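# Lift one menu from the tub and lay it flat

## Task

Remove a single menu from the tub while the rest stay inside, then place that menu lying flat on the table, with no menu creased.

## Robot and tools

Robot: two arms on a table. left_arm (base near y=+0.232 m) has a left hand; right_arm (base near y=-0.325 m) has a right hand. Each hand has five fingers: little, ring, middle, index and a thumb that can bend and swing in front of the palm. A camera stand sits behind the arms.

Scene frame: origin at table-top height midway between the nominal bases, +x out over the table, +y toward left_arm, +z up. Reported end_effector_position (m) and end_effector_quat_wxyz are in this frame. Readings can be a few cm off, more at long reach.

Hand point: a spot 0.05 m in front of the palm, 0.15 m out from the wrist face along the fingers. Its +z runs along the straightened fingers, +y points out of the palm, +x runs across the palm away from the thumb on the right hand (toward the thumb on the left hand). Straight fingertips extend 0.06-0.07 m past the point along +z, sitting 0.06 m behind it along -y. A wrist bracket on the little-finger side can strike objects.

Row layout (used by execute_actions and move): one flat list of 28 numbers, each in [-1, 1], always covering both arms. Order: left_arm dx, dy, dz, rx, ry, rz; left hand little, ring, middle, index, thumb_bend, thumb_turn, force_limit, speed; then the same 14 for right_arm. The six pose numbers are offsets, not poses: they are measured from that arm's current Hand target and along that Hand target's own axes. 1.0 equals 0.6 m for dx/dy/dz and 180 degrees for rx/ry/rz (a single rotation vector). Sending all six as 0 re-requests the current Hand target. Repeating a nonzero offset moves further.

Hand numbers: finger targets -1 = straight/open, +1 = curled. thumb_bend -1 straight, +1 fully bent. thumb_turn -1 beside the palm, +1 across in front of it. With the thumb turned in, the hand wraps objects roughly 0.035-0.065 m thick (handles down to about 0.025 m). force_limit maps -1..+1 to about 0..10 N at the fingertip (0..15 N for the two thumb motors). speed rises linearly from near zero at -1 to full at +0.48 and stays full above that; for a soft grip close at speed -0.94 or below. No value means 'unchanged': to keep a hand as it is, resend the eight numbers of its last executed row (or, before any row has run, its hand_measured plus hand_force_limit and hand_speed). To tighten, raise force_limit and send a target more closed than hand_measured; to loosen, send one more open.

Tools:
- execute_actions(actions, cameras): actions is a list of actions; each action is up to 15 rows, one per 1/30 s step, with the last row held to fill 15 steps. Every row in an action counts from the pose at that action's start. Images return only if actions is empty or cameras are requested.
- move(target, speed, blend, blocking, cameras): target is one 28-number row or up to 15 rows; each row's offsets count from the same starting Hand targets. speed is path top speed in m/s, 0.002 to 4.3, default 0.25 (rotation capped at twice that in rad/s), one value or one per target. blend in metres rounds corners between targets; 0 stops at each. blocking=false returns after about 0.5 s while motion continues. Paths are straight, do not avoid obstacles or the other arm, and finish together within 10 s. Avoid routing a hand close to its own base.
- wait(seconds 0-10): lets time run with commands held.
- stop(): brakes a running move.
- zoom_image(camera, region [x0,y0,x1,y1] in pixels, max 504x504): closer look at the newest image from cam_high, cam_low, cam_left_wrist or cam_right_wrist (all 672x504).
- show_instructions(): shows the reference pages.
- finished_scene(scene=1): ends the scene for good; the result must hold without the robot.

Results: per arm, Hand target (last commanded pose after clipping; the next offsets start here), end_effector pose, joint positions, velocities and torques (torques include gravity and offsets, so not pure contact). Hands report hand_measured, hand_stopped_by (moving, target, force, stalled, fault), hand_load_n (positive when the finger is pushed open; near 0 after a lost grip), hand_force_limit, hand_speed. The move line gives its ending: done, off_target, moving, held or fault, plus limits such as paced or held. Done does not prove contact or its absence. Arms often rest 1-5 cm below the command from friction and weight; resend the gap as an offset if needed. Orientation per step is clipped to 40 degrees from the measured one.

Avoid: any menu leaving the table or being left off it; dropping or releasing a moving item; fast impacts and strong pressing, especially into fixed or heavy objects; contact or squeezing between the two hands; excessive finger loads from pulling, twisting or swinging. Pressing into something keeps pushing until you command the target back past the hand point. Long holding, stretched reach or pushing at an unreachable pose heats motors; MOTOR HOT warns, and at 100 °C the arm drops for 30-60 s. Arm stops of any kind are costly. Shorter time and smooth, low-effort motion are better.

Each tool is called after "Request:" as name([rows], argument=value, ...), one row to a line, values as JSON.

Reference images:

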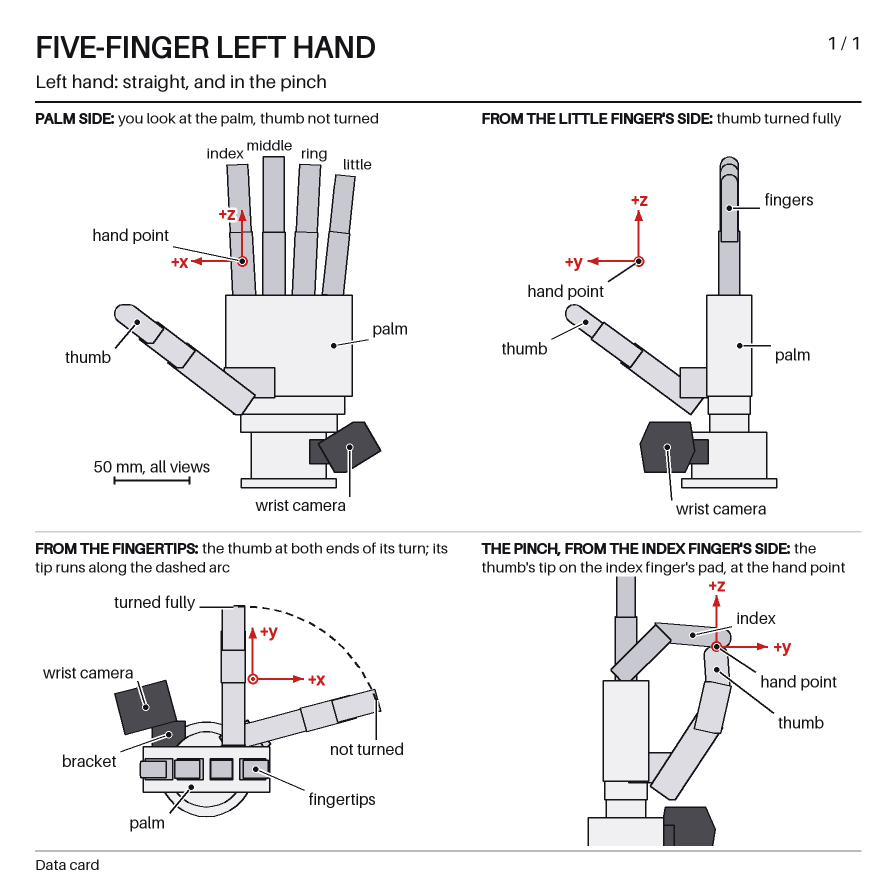

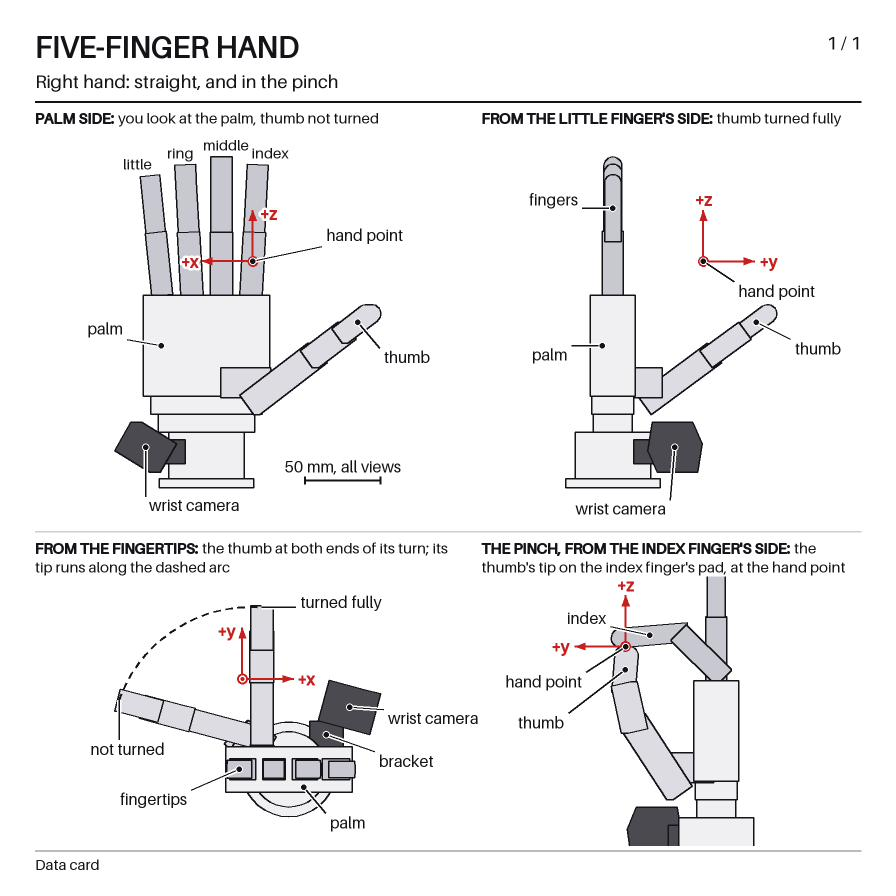

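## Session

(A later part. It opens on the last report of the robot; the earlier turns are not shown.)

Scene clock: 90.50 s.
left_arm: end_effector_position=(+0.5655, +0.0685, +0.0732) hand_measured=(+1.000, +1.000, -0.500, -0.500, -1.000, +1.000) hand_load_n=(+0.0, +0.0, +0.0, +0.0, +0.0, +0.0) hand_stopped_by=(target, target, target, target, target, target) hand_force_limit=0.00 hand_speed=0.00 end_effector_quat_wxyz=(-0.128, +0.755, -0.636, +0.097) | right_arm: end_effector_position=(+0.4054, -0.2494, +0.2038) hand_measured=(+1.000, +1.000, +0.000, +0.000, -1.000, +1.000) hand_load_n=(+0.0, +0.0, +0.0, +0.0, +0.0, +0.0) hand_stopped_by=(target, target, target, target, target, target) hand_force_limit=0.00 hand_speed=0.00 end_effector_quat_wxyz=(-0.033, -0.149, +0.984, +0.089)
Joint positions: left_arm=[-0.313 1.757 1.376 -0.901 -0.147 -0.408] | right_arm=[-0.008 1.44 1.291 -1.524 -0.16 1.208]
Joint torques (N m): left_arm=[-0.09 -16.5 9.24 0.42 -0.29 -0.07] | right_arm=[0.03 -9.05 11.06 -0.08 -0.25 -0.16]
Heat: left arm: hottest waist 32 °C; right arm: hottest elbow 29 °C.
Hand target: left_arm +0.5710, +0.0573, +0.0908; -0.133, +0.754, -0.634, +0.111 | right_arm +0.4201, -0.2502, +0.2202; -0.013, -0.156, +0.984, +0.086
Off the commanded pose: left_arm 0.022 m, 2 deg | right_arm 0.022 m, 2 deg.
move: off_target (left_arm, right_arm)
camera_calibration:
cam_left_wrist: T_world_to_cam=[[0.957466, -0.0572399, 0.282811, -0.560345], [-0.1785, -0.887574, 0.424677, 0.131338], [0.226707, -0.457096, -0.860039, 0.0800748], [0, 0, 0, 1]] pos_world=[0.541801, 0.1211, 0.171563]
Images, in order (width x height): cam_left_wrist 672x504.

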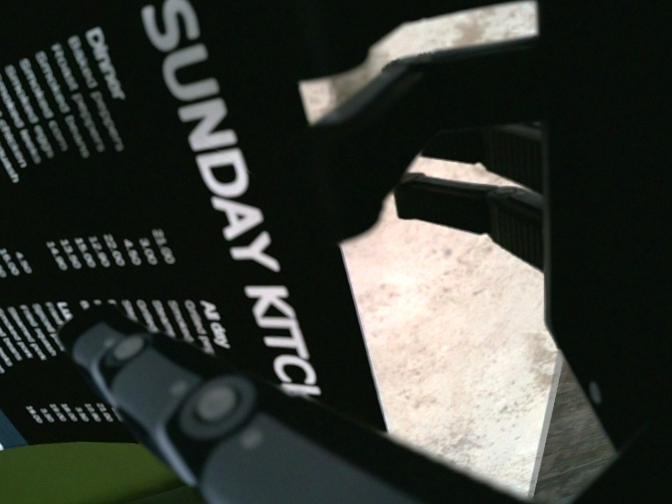

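Request:
move(target=[0, 0, 0, 0, 0, 0, 1, 1, -0.15, -0.15, -1, 1, -0.6, -0.6, 0, 0, 0, 0, 0, 0, 1, 1, 0, 0, -1, 1, 0, 0], speed=0.05, cameras=["cam_left_wrist", "cam_low", "cam_high"])

Request:
zoom_image(camera="cam_low", region=[240, 200, 350, 290])

Request:
zoom_image(camera="cam_high", region=[330, 180, 450, 290])

Scene clock: 92.83 s.
left_arm: end_effector_position=(+0.5655, +0.0685, +0.0732) hand_measured=(+1.000, +1.000, -0.150, -0.150, -1.000, +1.000) hand_load_n=(+0.0, +0.0, +0.0, +0.0, +0.0, +0.0) hand_stopped_by=(target, target, target, target, target, target) hand_force_limit=-0.60 hand_speed=-0.60 end_effector_quat_wxyz=(-0.128, +0.755, -0.635, +0.097) | right_arm: end_effector_position=(+0.4054, -0.2494, +0.2038) hand_measured=(+1.000, +1.000, +0.000, +0.000, -1.000, +1.000) hand_load_n=(+0.0, +0.5, +0.0, +0.0, +0.0, +0.0) hand_stopped_by=(target, target, target, target, target, target) hand_force_limit=0.00 hand_speed=0.00 end_effector_quat_wxyz=(-0.033, -0.149, +0.984, +0.089)
Joint positions: left_arm=[-0.313 1.757 1.376 -0.901 -0.147 -0.409] | right_arm=[-0.008 1.44 1.291 -1.524 -0.16 1.208]
Joint torques (N m): left_arm=[-0.09 -16.5 9.24 0.43 -0.29 -0.06] | right_arm=[0.09 -8.7 11.11 0.05 -0.23 -0.16]
Heat: left arm: hottest waist 32 °C; right arm: hottest elbow 29 °C.
Hand target: left_arm +0.5711, +0.0573, +0.0908; -0.133, +0.754, -0.634, +0.111 | right_arm +0.4201, -0.2502, +0.2202; -0.013, -0.156, +0.984, +0.086
Off the commanded pose: left_arm 0.022 m, 2 deg | right_arm 0.022 m, 2 deg.
move: off_target (left_arm, right_arm)
camera_calibration:
cam_left_wrist: T_world_to_cam=[[0.957472, -0.0561135, 0.283018, -0.560522], [-0.177533, -0.887814, 0.424581, 0.13086], [0.227443, -0.456769, -0.860018, 0.0796326], [0, 0, 0, 1]] pos_world=[0.541804, 0.1211, 0.171563]
Images, in order (width x height): cam_high 672x504, cam_low 672x504, cam_left_wrist 672x504.

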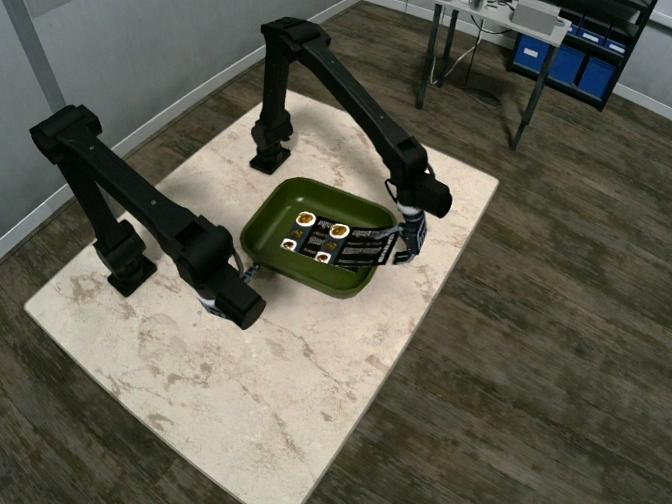

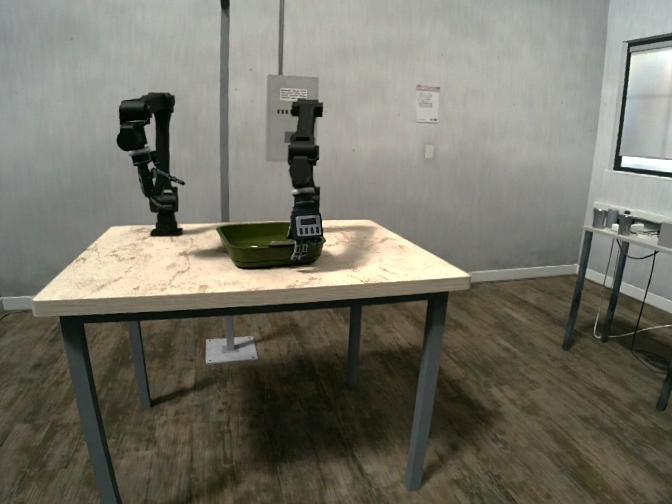

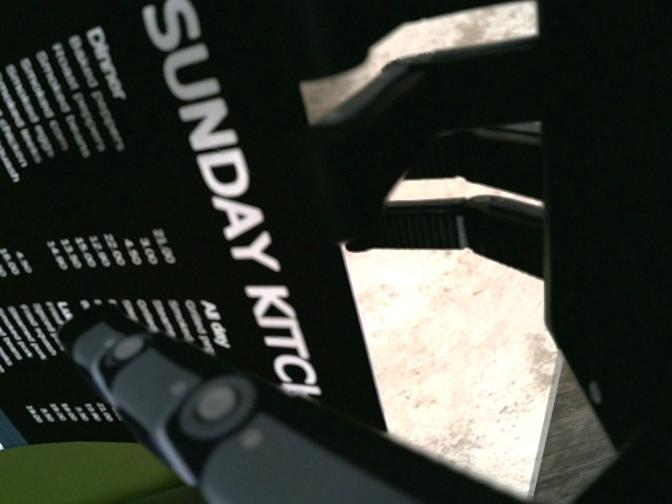

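Scaled by 4.582 from the camera's 672x504 image, which has a finer 960x720 frame.

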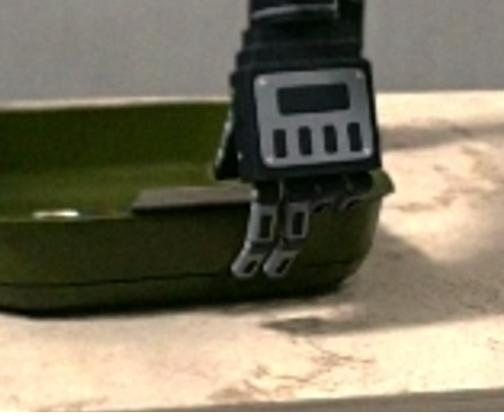

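Scaled by 4.200 from the camera's 672x504 image, which has a finer 960x720 frame.

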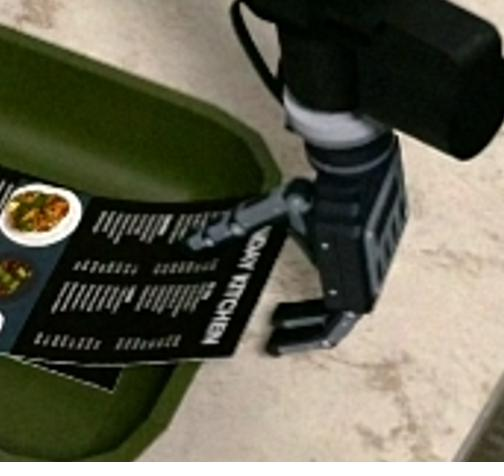

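Request:
move(target=[0, 0, 0, 0, 0, 0, 1, 1, 0.05, 0.05, -1, 1, -0.6, -0.7, 0, 0, 0, 0, 0, 0, 1, 1, 0, 0, -1, 1, 0, 0], speed=0.05, cameras=["cam_left_wrist", "cam_low", "cam_high"])

Request:
zoom_image(camera="cam_low", region=[240, 200, 350, 290])

Request:
zoom_image(camera="cam_high", region=[330, 180, 450, 290])

Scene clock: 94.13 s.
left_arm: end_effector_position=(+0.5655, +0.0685, +0.0732) hand_measured=(+1.000, +1.000, +0.050, +0.050, -1.000, +1.000) hand_load_n=(+0.0, +0.0, +0.0, +0.0, +0.0, +0.0) hand_stopped_by=(target, target, target, target, target, target) hand_force_limit=-0.60 hand_speed=-0.70 end_effector_quat_wxyz=(-0.128, +0.755, -0.635, +0.097) | right_arm: end_effector_position=(+0.4054, -0.2494, +0.2038) hand_measured=(+1.000, +1.000, +0.000, +0.000, -1.000, +1.000) hand_load_n=(+0.0, +0.0, +0.0, +0.0, -0.5, +0.0) hand_stopped_by=(target, target, target, target, target, target) hand_force_limit=0.00 hand_speed=0.00 end_effector_quat_wxyz=(-0.033, -0.149, +0.984, +0.089)
Joint positions: left_arm=[-0.313 1.757 1.376 -0.901 -0.147 -0.409] | right_arm=[-0.008 1.44 1.291 -1.524 -0.16 1.208]
Joint torques (N m): left_arm=[-0.09 -16.5 9.22 0.43 -0.28 -0.06] | right_arm=[0.09 -8.64 11.19 0.03 -0.23 -0.15]
Heat: left arm: hottest waist 32 °C; right arm: hottest elbow 29 °C.
Hand target: left_arm +0.5711, +0.0573, +0.0908; -0.133, +0.754, -0.634, +0.111 | right_arm +0.4201, -0.2502, +0.2202; -0.013, -0.156, +0.984, +0.086
Off the commanded pose: left_arm 0.022 m, 2 deg | right_arm 0.022 m, 2 deg.
move: off_target (left_arm, right_arm)
camera_calibration:
cam_left_wrist: T_world_to_cam=[[0.957472, -0.0561135, 0.283018, -0.560522], [-0.177533, -0.887814, 0.424581, 0.13086], [0.227443, -0.456769, -0.860018, 0.0796326], [0, 0, 0, 1]] pos_world=[0.541804, 0.1211, 0.171563]
Images, in order (width x height): cam_high 672x504, cam_low 672x504, cam_left_wrist 672x504.

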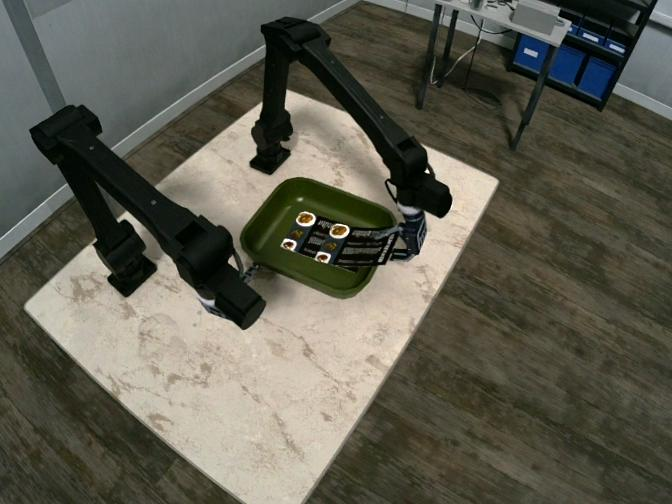

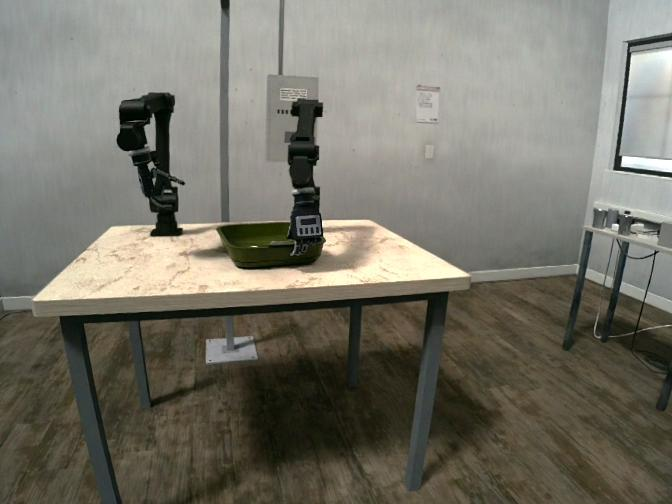

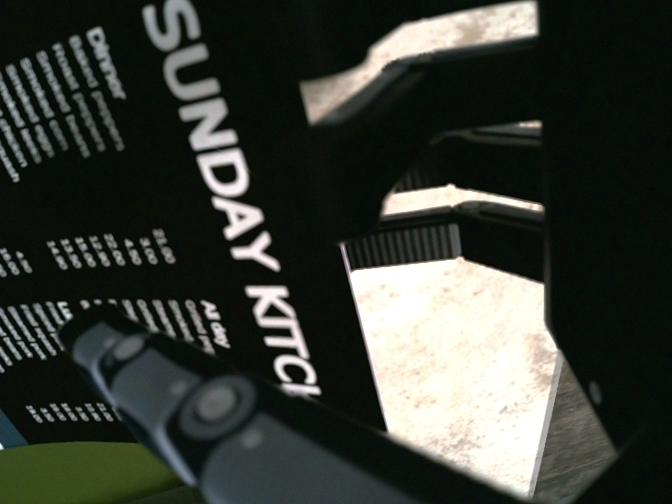

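Scaled by 4.582 from the camera's 672x504 image, which has a finer 960x720 frame.

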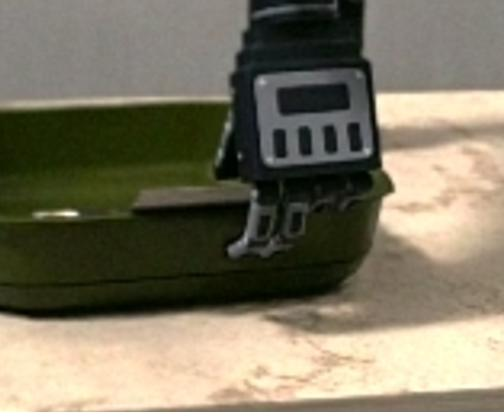

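Scaled by 4.200 from the camera's 672x504 image, which has a finer 960x720 frame.

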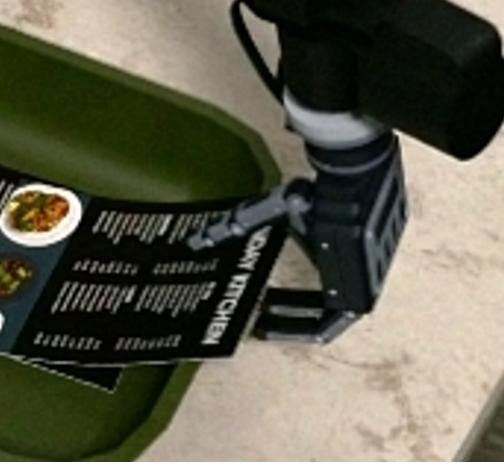

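Request:
move(target=[0, -0.0600, 0.02, 0, 0, 0, 1, 1, 0.05, 0.05, -1, 1, -0.6, -0.7, 0, 0, 0, 0, 0, 0, 1, 1, 0, 0, -1, 1, 0, 0], speed=0.06, cameras=["cam_left_wrist", "cam_low", "cam_high"])

Request:
zoom_image(camera="cam_low", region=[240, 200, 350, 290])

Request:
zoom_image(camera="cam_high", region=[330, 180, 450, 290])

Scene clock: 98.73 s.
left_arm: end_effector_position=(+0.5920, +0.0606, +0.0871) hand_measured=(+1.000, +1.000, +0.050, +0.050, -1.000, +1.000) hand_load_n=(+0.0, +0.0, +0.0, +0.0, -0.5, +0.0) hand_stopped_by=(target, target, target, target, target, target) hand_force_limit=-0.60 hand_speed=-0.70 end_effector_quat_wxyz=(-0.131, +0.754, -0.635, +0.108) | right_arm: end_effector_position=(+0.4054, -0.2494, +0.2038) hand_measured=(+1.000, +1.000, +0.000, +0.000, -1.000, +1.000) hand_load_n=(+0.0, +0.0, +0.0, +0.0, +0.0, +0.0) hand_stopped_by=(target, target, target, target, target, target) hand_force_limit=0.00 hand_speed=0.00 end_effector_quat_wxyz=(-0.033, -0.149, +0.984, +0.089)
Joint positions: left_arm=[-0.313 1.798 1.47 -0.932 -0.142 -0.407] | right_arm=[-0.008 1.44 1.291 -1.524 -0.16 1.208]
Joint torques (N m): left_arm=[2.2 -13.98 11.11 0.46 -0.14 0.18] | right_arm=[0.26 -8.94 11.17 0.02 -0.26 -0.15]
Heat: left arm: hottest waist 32 °C; right arm: hottest elbow 29 °C.
Hand target: left_arm +0.6086, +0.0638, +0.0920; -0.133, +0.754, -0.634, +0.111 | right_arm +0.4201, -0.2502, +0.2202; -0.013, -0.156, +0.984, +0.086
Off the commanded pose: left_arm 0.017 m, 0 deg | right_arm 0.022 m, 2 deg.
move: off_target (left_arm, right_arm)
camera_calibration:
cam_left_wrist: T_world_to_cam=[[0.951391, -0.056744, 0.302712, -0.588274], [-0.18929, -0.883061, 0.429386, 0.128839], [0.242948, -0.465814, -0.850878, 0.0725321], [0, 0, 0, 1]] pos_world=[0.566445, 0.114178, 0.184472]
Images, in order (width x height): cam_high 672x504, cam_low 672x504, cam_left_wrist 672x504.

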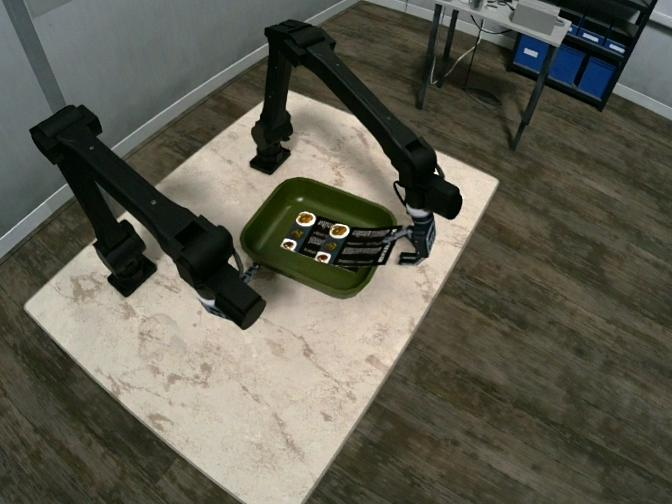

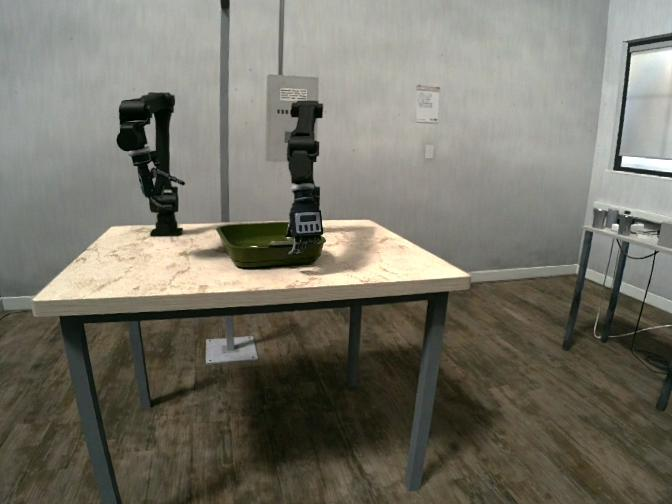

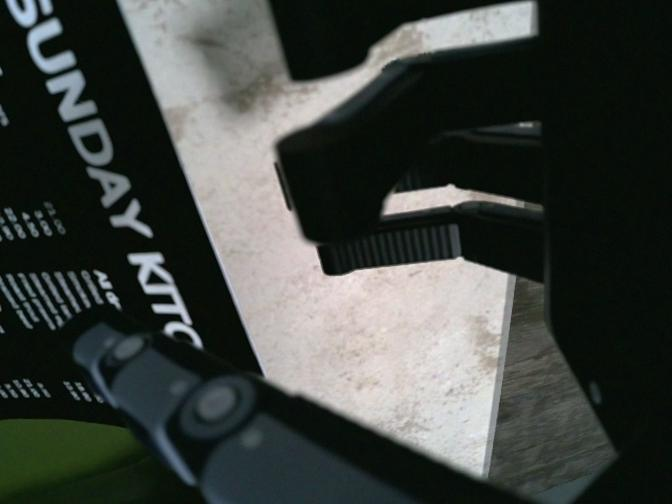

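Scaled by 4.582 from the camera's 672x504 image, which has a finer 960x720 frame.

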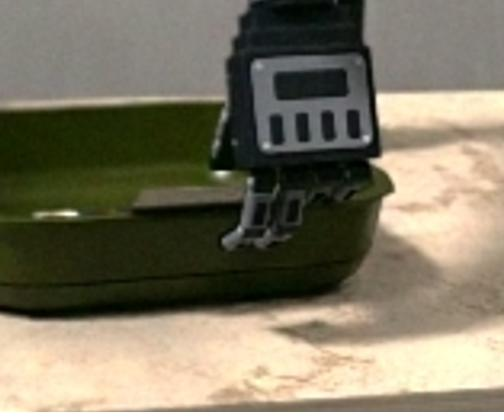

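Scaled by 4.200 from the camera's 672x504 image, which has a finer 960x720 frame.

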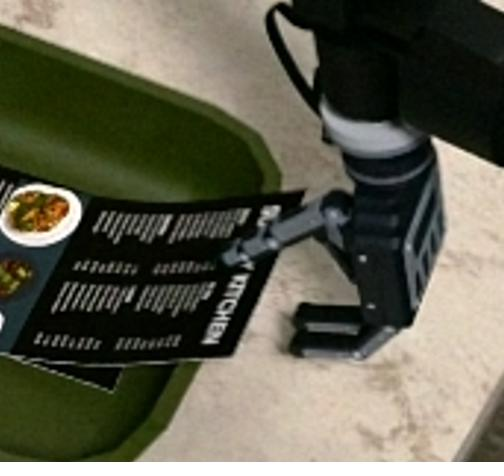

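Request:
move(target=[-0.0098, -0.0247, -0.023, 0.0833, 0, 0, -0.05, 0.0, 0.05, 0.05, -1, 1, -0.6, -0.3, 0, 0, 0, 0, 0, 0, 1, 1, 0, 0, -1, 1, 0, 0], speed=0.08, cameras=["cam_left_wrist", "cam_low", "cam_high"])

Request:
zoom_image(camera="cam_low", region=[240, 200, 350, 290])

Request:
zoom_image(camera="cam_high", region=[330, 180, 450, 290])

Scene clock: 105.53 s.
left_arm: end_effector_position=(+0.6182, +0.0763, +0.1049) hand_measured=(-0.050, +0.000, +0.050, +0.050, -1.000, +1.000) hand_load_n=(+0.0, +0.0, +0.0, +0.0, +0.0, +0.0) hand_stopped_by=(target, target, target, target, target, target) hand_force_limit=-0.60 hand_speed=-0.30 end_effector_quat_wxyz=(-0.225, +0.739, -0.608, +0.184) | right_arm: end_effector_position=(+0.4054, -0.2494, +0.2038) hand_measured=(+1.000, +1.000, +0.000, +0.000, -1.000, +1.000) hand_load_n=(+0.0, +0.0, +0.0, +0.0, -0.5, +0.0) hand_stopped_by=(target, target, target, target, target, target) hand_force_limit=0.00 hand_speed=0.00 end_effector_quat_wxyz=(-0.033, -0.149, +0.984, +0.089)
Joint positions: left_arm=[-0.313 1.699 1.34 -0.671 -0.247 -0.384] | right_arm=[-0.008 1.44 1.291 -1.524 -0.16 1.208]
Joint torques (N m): left_arm=[0.38 -16.21 7.06 1.92 -0.35 0.24] | right_arm=[0.03 -8.94 11.1 0.03 -0.24 -0.16]
Heat: left arm: hottest waist 32 °C; right arm: hottest elbow 29 °C.
Hand target: left_arm +0.6165, +0.0712, +0.1099; -0.230, +0.730, -0.614, +0.193 | right_arm +0.4201, -0.2502, +0.2202; -0.013, -0.156, +0.984, +0.086
Off the commanded pose: left_arm 0.007 m, 2 deg | right_arm 0.022 m, 2 deg.
move: off_target (right_arm)
camera_calibration:
cam_left_wrist: T_world_to_cam=[[0.850915, -0.0541183, 0.522508, -0.578866], [-0.262984, -0.904942, 0.334545, 0.197261], [0.454735, -0.422081, -0.78426, -0.0525962], [0, 0, 0, 1]] pos_world=[0.568359, 0.124983, 0.19522]
Images, in order (width x height): cam_high 672x504, cam_low 672x504, cam_left_wrist 672x504.

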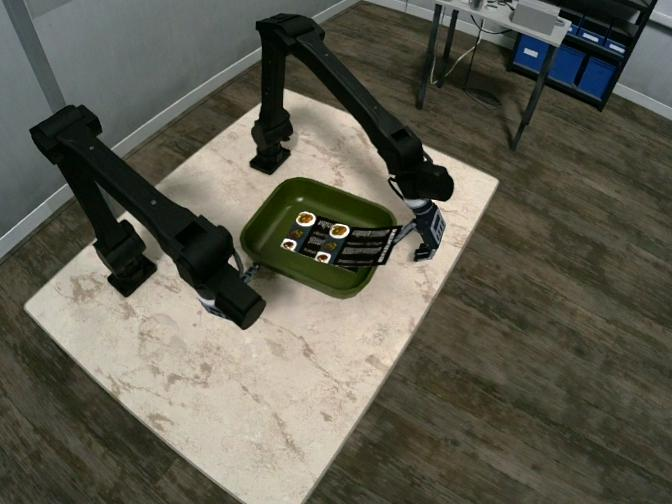

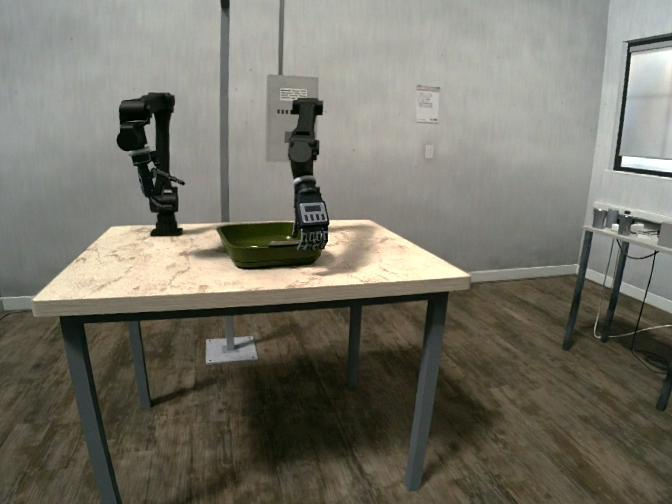

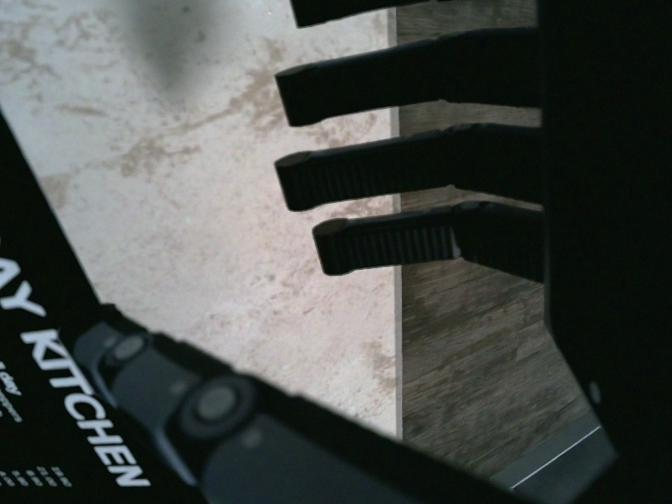

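Scaled by 4.582 from the camera's 672x504 image, which has a finer 960x720 frame.

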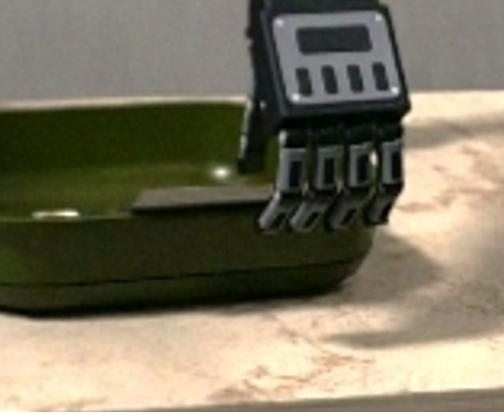

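Scaled by 4.200 from the camera's 672x504 image, which has a finer 960x720 frame.

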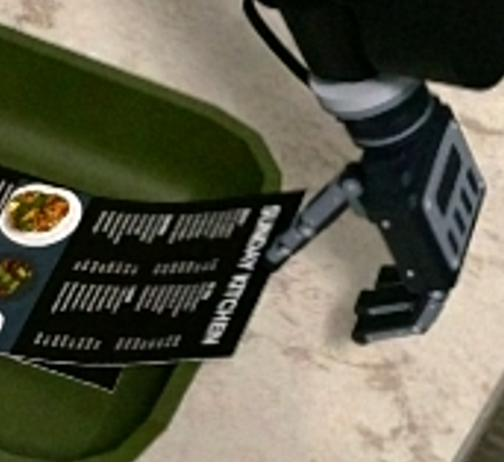

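Request:
move(target=[-0.0008, 0.0655, -0.0257, 0, 0, 0, -0.05, 0.0, 0.05, 0.05, -1, 1, -0.6, -0.3, 0, 0, 0, 0, 0, 0, 1, 1, 0, 0, -1, 1, 0, 0], speed=0.06, cameras=["cam_left_wrist", "cam_low", "cam_high"])

Request:
zoom_image(camera="cam_low", region=[240, 200, 350, 290])

Request:
zoom_image(camera="cam_high", region=[330, 180, 450, 290])

Scene clock: 108.60 s.
left_arm: end_effector_position=(+0.5776, +0.0729, +0.0951) hand_measured=(-0.050, +0.000, +0.050, +0.050, -1.000, +1.000) hand_load_n=(+0.0, +0.0, +0.0, +0.0, +0.0, +0.0) hand_stopped_by=(target, target, target, target, target, target) hand_force_limit=-0.60 hand_speed=-0.30 end_effector_quat_wxyz=(-0.228, +0.732, -0.616, +0.181) | right_arm: end_effector_position=(+0.4054, -0.2494, +0.2038) hand_measured=(+1.000, +1.000, +0.000, +0.000, -1.000, +1.000) hand_load_n=(+0.0, +0.0, +0.0, +0.0, +0.0, +0.0) hand_stopped_by=(target, target, target, target, target, target) hand_force_limit=0.00 hand_speed=0.00 end_effector_quat_wxyz=(-0.033, -0.149, +0.984, +0.089)
Joint positions: left_arm=[-0.343 1.619 1.212 -0.629 -0.264 -0.387] | right_arm=[-0.008 1.44 1.291 -1.524 -0.16 1.208]
Joint torques (N m): left_arm=[0.09 -14.8 6.93 1.87 -0.37 -0.04] | right_arm=[-0.03 -8.76 11.17 -0.02 -0.24 -0.16]
Heat: left arm: hottest waist 32 °C; right arm: hottest elbow 29 °C.
Hand target: left_arm +0.5761, +0.0644, +0.1002; -0.230, +0.730, -0.614, +0.193 | right_arm +0.4201, -0.2502, +0.2202; -0.013, -0.156, +0.984, +0.086
Off the commanded pose: left_arm 0.010 m, 1 deg | right_arm 0.022 m, 2 deg.
move: off_target (right_arm)
camera_calibration:
cam_left_wrist: T_world_to_cam=[[0.850975, -0.0783649, 0.519327, -0.537395], [-0.27962, -0.904617, 0.321684, 0.197589], [0.444583, -0.418959, -0.791719, -0.0370382], [0, 0, 0, 1]] pos_world=[0.529026, 0.121112, 0.186198]
Images, in order (width x height): cam_high 672x504, cam_low 672x504, cam_left_wrist 672x504.

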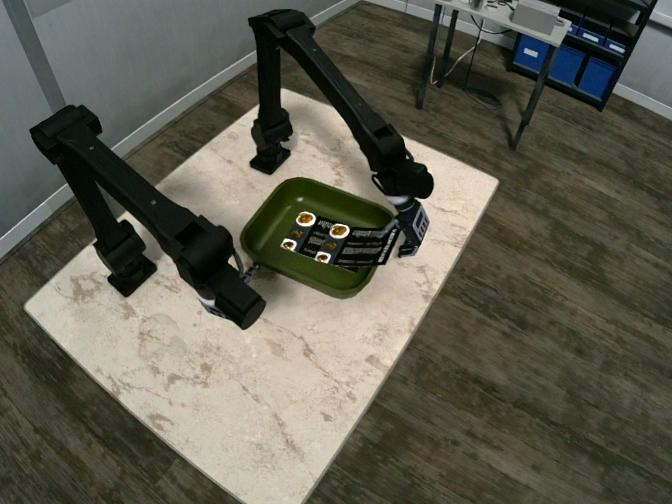

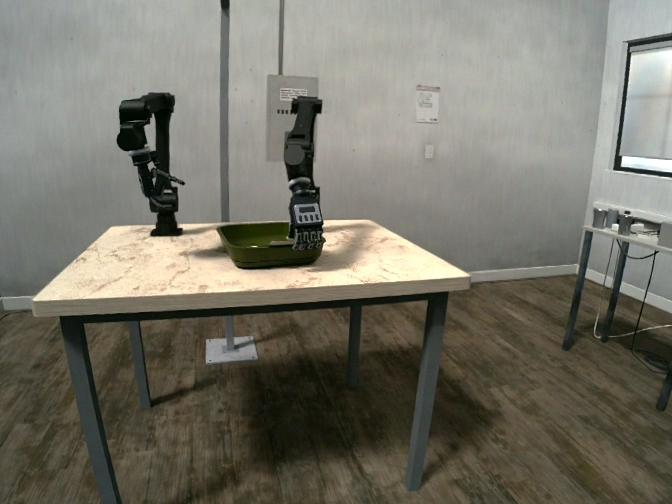

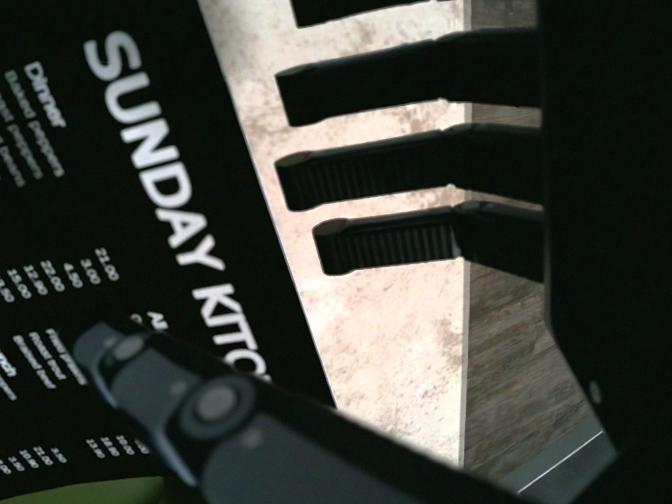

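Scaled by 4.582 from the camera's 672x504 image, which has a finer 960x720 frame.

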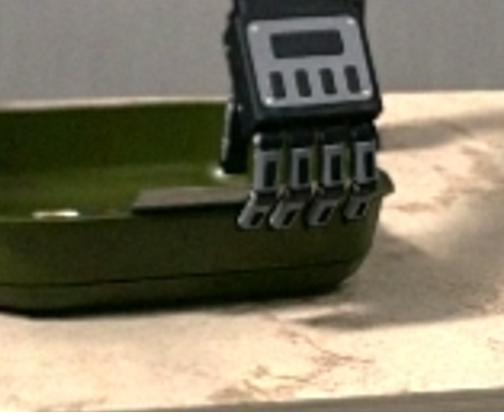

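Scaled by 4.200 from the camera's 672x504 image, which has a finer 960x720 frame.

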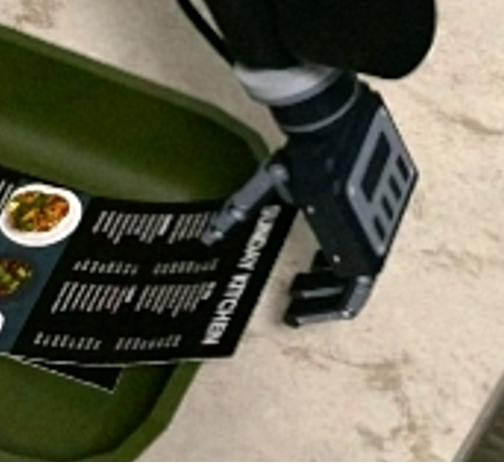

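Request:
move(target=[0.0008, 0.0297, -0.0158, 0, 0, 0, -0.05, 0.0, 0.05, 0.05, -1, 1, -0.6, -0.3, 0, 0, 0, 0, 0, 0, 1, 1, 0, 0, -1, 1, 0, 0], speed=0.06, cameras=["cam_left_wrist", "cam_low", "cam_high"])

Request:
zoom_image(camera="cam_low", region=[240, 200, 350, 290])

Request:
zoom_image(camera="cam_high", region=[330, 180, 450, 290])

Scene clock: 110.27 s.
left_arm: end_effector_position=(+0.5579, +0.0691, +0.0932) hand_measured=(-0.050, +0.000, +0.050, +0.050, -1.000, +1.000) hand_load_n=(+0.0, +0.0, +0.0, +0.0, +0.0, +0.5) hand_stopped_by=(target, target, target, target, target, target) hand_force_limit=-0.60 hand_speed=-0.30 end_effector_quat_wxyz=(-0.228, +0.731, -0.617, +0.181) | right_arm: end_effector_position=(+0.4054, -0.2494, +0.2038) hand_measured=(+1.000, +1.000, +0.000, +0.000, -1.000, +1.000) hand_load_n=(+0.0, +0.0, +0.0, +0.0, -0.5, +0.0) hand_stopped_by=(target, target, target, target, target, target) hand_force_limit=0.00 hand_speed=0.00 end_effector_quat_wxyz=(-0.033, -0.149, +0.984, +0.089)
Joint positions: left_arm=[-0.363 1.579 1.158 -0.62 -0.275 -0.402] | right_arm=[-0.008 1.44 1.291 -1.524 -0.16 1.208]
Joint torques (N m): left_arm=[0.03 -14.04 6.9 1.88 -0.38 -0.03] | right_arm=[0.15 -9.11 11.26 -0.02 -0.27 -0.16]
Heat: left arm: hottest waist 32 °C; right arm: hottest elbow 29 °C.
Hand target: left_arm +0.5563, +0.0606, +0.0976; -0.230, +0.730, -0.614, +0.193 | right_arm +0.4201, -0.2502, +0.2202; -0.013, -0.156, +0.984, +0.086
Off the commanded pose: left_arm 0.010 m, 1 deg | right_arm 0.022 m, 2 deg.
move: off_target (right_arm)
camera_calibration:
cam_left_wrist: T_world_to_cam=[[0.85064, -0.0810919, 0.519457, -0.519532], [-0.281598, -0.904633, 0.319911, 0.190471], [0.443975, -0.418407, -0.792352, -0.0309769], [0, 0, 0, 1]] pos_world=[0.509324, 0.117216, 0.184396]
Images, in order (width x height): cam_high 672x504, cam_low 672x504, cam_left_wrist 672x504.

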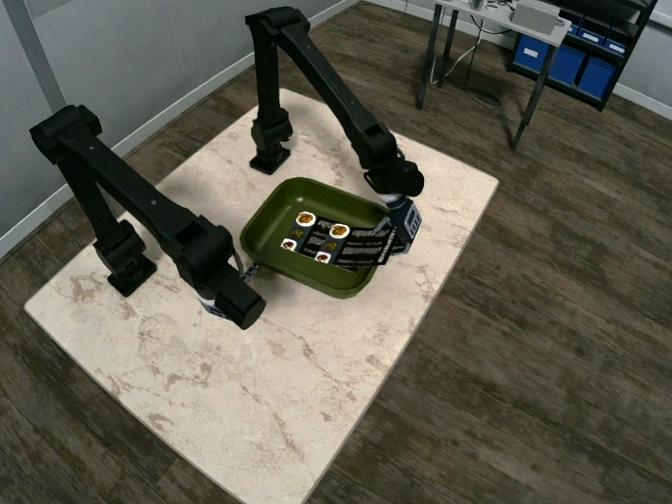

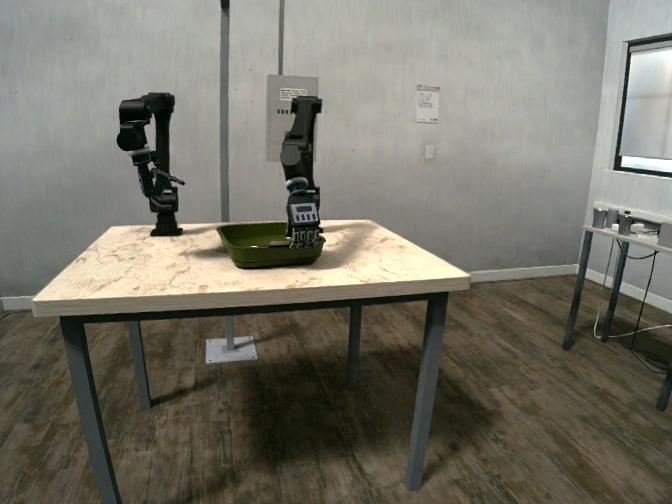

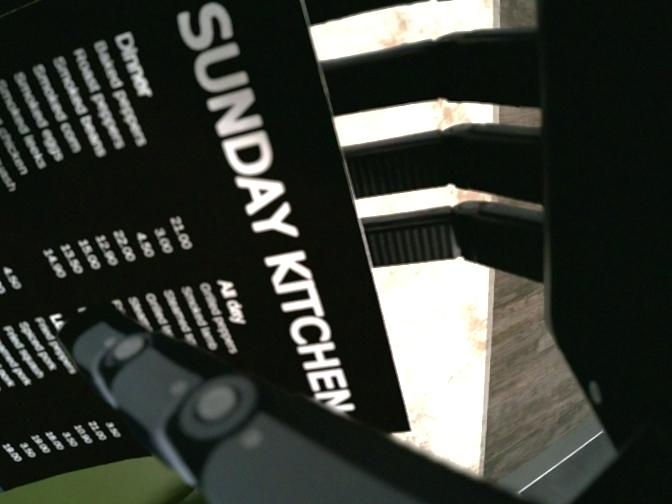

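Scaled by 4.582 from the camera's 672x504 image, which has a finer 960x720 frame.

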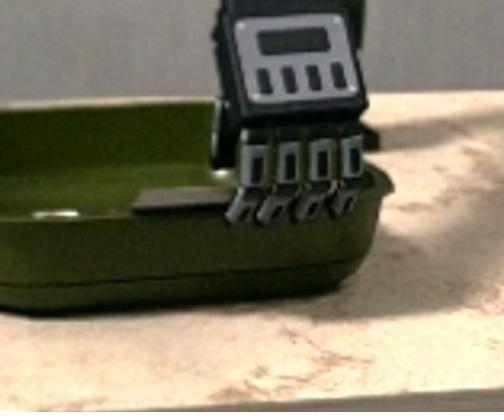

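Scaled by 4.200 from the camera's 672x504 image, which has a finer 960x720 frame.

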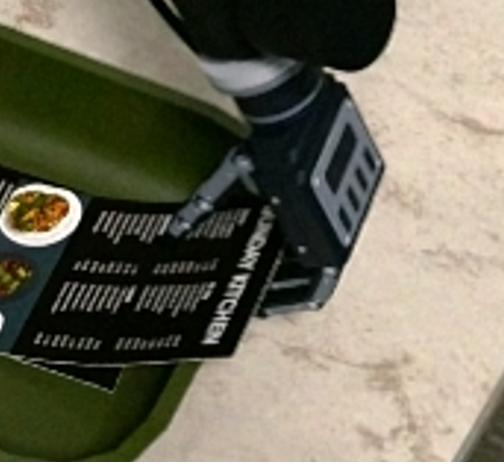

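Request:
move(target=[0, 0, 0, 0, 0, 0, -0.05, 0.0, 0.05, 0.05, -0.3, 1, -0.7, -0.8, 0, 0, 0, 0, 0, 0, 1, 1, 0, 0, -1, 1, 0, 0], speed=0.06, cameras=["cam_left_wrist", "cam_high"])

Request:
zoom_image(camera="cam_high", region=[330, 180, 450, 290])

Scene clock: 113.47 s.
left_arm: end_effector_position=(+0.5579, +0.0690, +0.0932) hand_measured=(-0.050, +0.000, +0.050, +0.050, -0.300, +1.000) hand_load_n=(+0.0, +0.0, +0.0, +0.0, +0.0, +0.0) hand_stopped_by=(target, target, target, target, target, target) hand_force_limit=-0.70 hand_speed=-0.80 end_effector_quat_wxyz=(-0.228, +0.731, -0.617, +0.181) | right_arm: end_effector_position=(+0.4054, -0.2494, +0.2038) hand_measured=(+1.000, +1.000, +0.000, +0.000, -1.000, +1.000) hand_load_n=(+0.0, +0.5, +0.0, +0.0, +0.0, +0.0) hand_stopped_by=(target, target, target, target, target, target) hand_force_limit=0.00 hand_speed=0.00 end_effector_quat_wxyz=(-0.033, -0.149, +0.984, +0.089)
Joint positions: left_arm=[-0.363 1.579 1.158 -0.62 -0.275 -0.403] | right_arm=[-0.008 1.44 1.291 -1.524 -0.16 1.208]
Joint torques (N m): left_arm=[0.03 -14.04 6.89 1.89 -0.38 -0.06] | right_arm=[0.21 -8.7 11.14 0.02 -0.25 -0.16]
Heat: left arm: hottest waist 32 °C; right arm: hottest elbow 29 °C.
Hand target: left_arm +0.5564, +0.0606, +0.0978; -0.230, +0.730, -0.614, +0.193 | right_arm +0.4201, -0.2502, +0.2202; -0.013, -0.156, +0.984, +0.086
Off the commanded pose: left_arm 0.010 m, 1 deg | right_arm 0.022 m, 2 deg.
move: off_target (right_arm)
camera_calibration:
cam_left_wrist: T_world_to_cam=[[0.850652, -0.0803419, 0.519554, -0.519645], [-0.281027, -0.904701, 0.32022, 0.190131], [0.444313, -0.418404, -0.792164, -0.0311844], [0, 0, 0, 1]] pos_world=[0.509325, 0.117215, 0.184397]
Images, in order (width x height): cam_high 672x504, cam_left_wrist 672x504.

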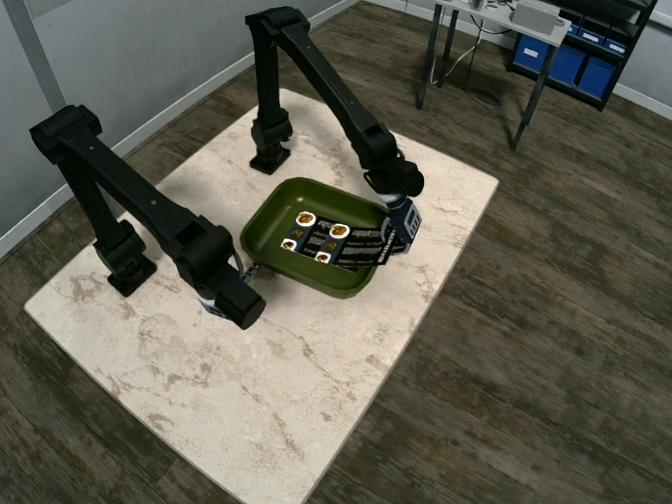

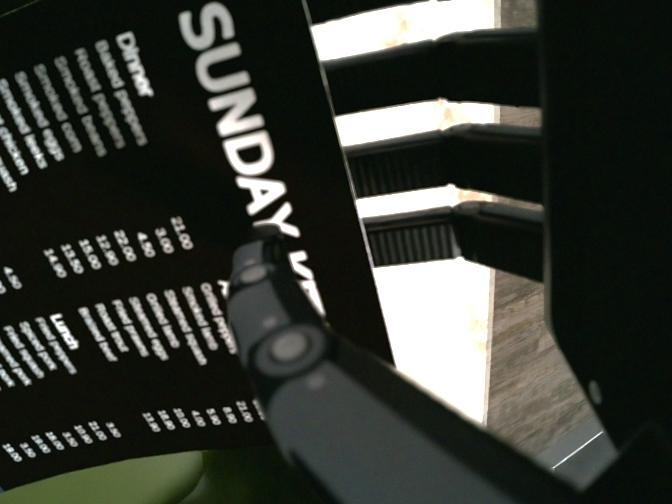

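Scaled by 4.200 from the camera's 672x504 image, which has a finer 960x720 frame.

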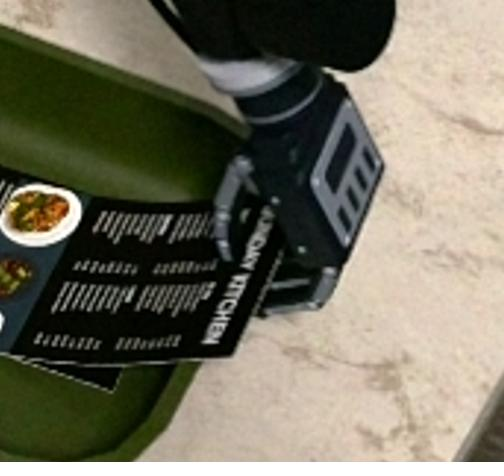

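Request:
move(target=[0, 0, 0, 0, 0, 0, -0.05, 0.0, 0.05, 0.05, 0.0, 1, -0.7, -0.7, 0, 0, 0, 0, 0, 0, 1, 1, 0, 0, -1, 1, 0, 0], speed=0.06, cameras=["cam_left_wrist"])

Scene clock: 114.77 s.
left_arm: end_effector_position=(+0.5579, +0.0690, +0.0932) hand_measured=(-0.050, +0.000, +0.050, +0.050, +0.000, +1.000) hand_load_n=(+0.0, +0.0, +0.0, +0.0, +0.0, +0.0) hand_stopped_by=(target, target, target, target, target, target) hand_force_limit=-0.70 hand_speed=-0.70 end_effector_quat_wxyz=(-0.228, +0.731, -0.617, +0.181) | right_arm: end_effector_position=(+0.4054, -0.2494, +0.2038) hand_measured=(+1.000, +1.000, +0.000, +0.000, -1.000, +1.000) hand_load_n=(+0.0, +0.0, +0.0, +0.0, +0.0, +0.0) hand_stopped_by=(target, target, target, target, target, target) hand_force_limit=0.00 hand_speed=0.00 end_effector_quat_wxyz=(-0.033, -0.149, +0.984, +0.089)
Joint positions: left_arm=[-0.363 1.579 1.158 -0.62 -0.275 -0.403] | right_arm=[-0.008 1.44 1.291 -1.524 -0.16 1.208]
Joint torques (N m): left_arm=[0.03 -14.04 6.9 1.88 -0.38 -0.06] | right_arm=[0.15 -8.7 11.18 -0.01 -0.24 -0.13]
Heat: left arm: hottest waist 32 °C; right arm: hottest elbow 29 °C.
Hand target: left_arm +0.5564, +0.0606, +0.0978; -0.230, +0.730, -0.614, +0.193 | right_arm +0.4201, -0.2502, +0.2202; -0.013, -0.156, +0.984, +0.086
Off the commanded pose: left_arm 0.010 m, 1 deg | right_arm 0.022 m, 2 deg.
move: off_target (right_arm)
camera_calibration:
cam_left_wrist: T_world_to_cam=[[0.850652, -0.0803419, 0.519554, -0.519645], [-0.281027, -0.904701, 0.32022, 0.190131], [0.444313, -0.418404, -0.792164, -0.0311844], [0, 0, 0, 1]] pos_world=[0.509325, 0.117215, 0.184397]
Images, in order (width x height): cam_left_wrist 672x504.

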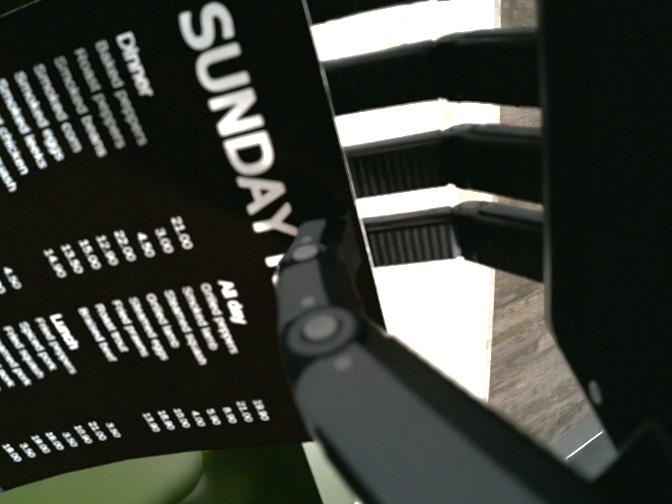

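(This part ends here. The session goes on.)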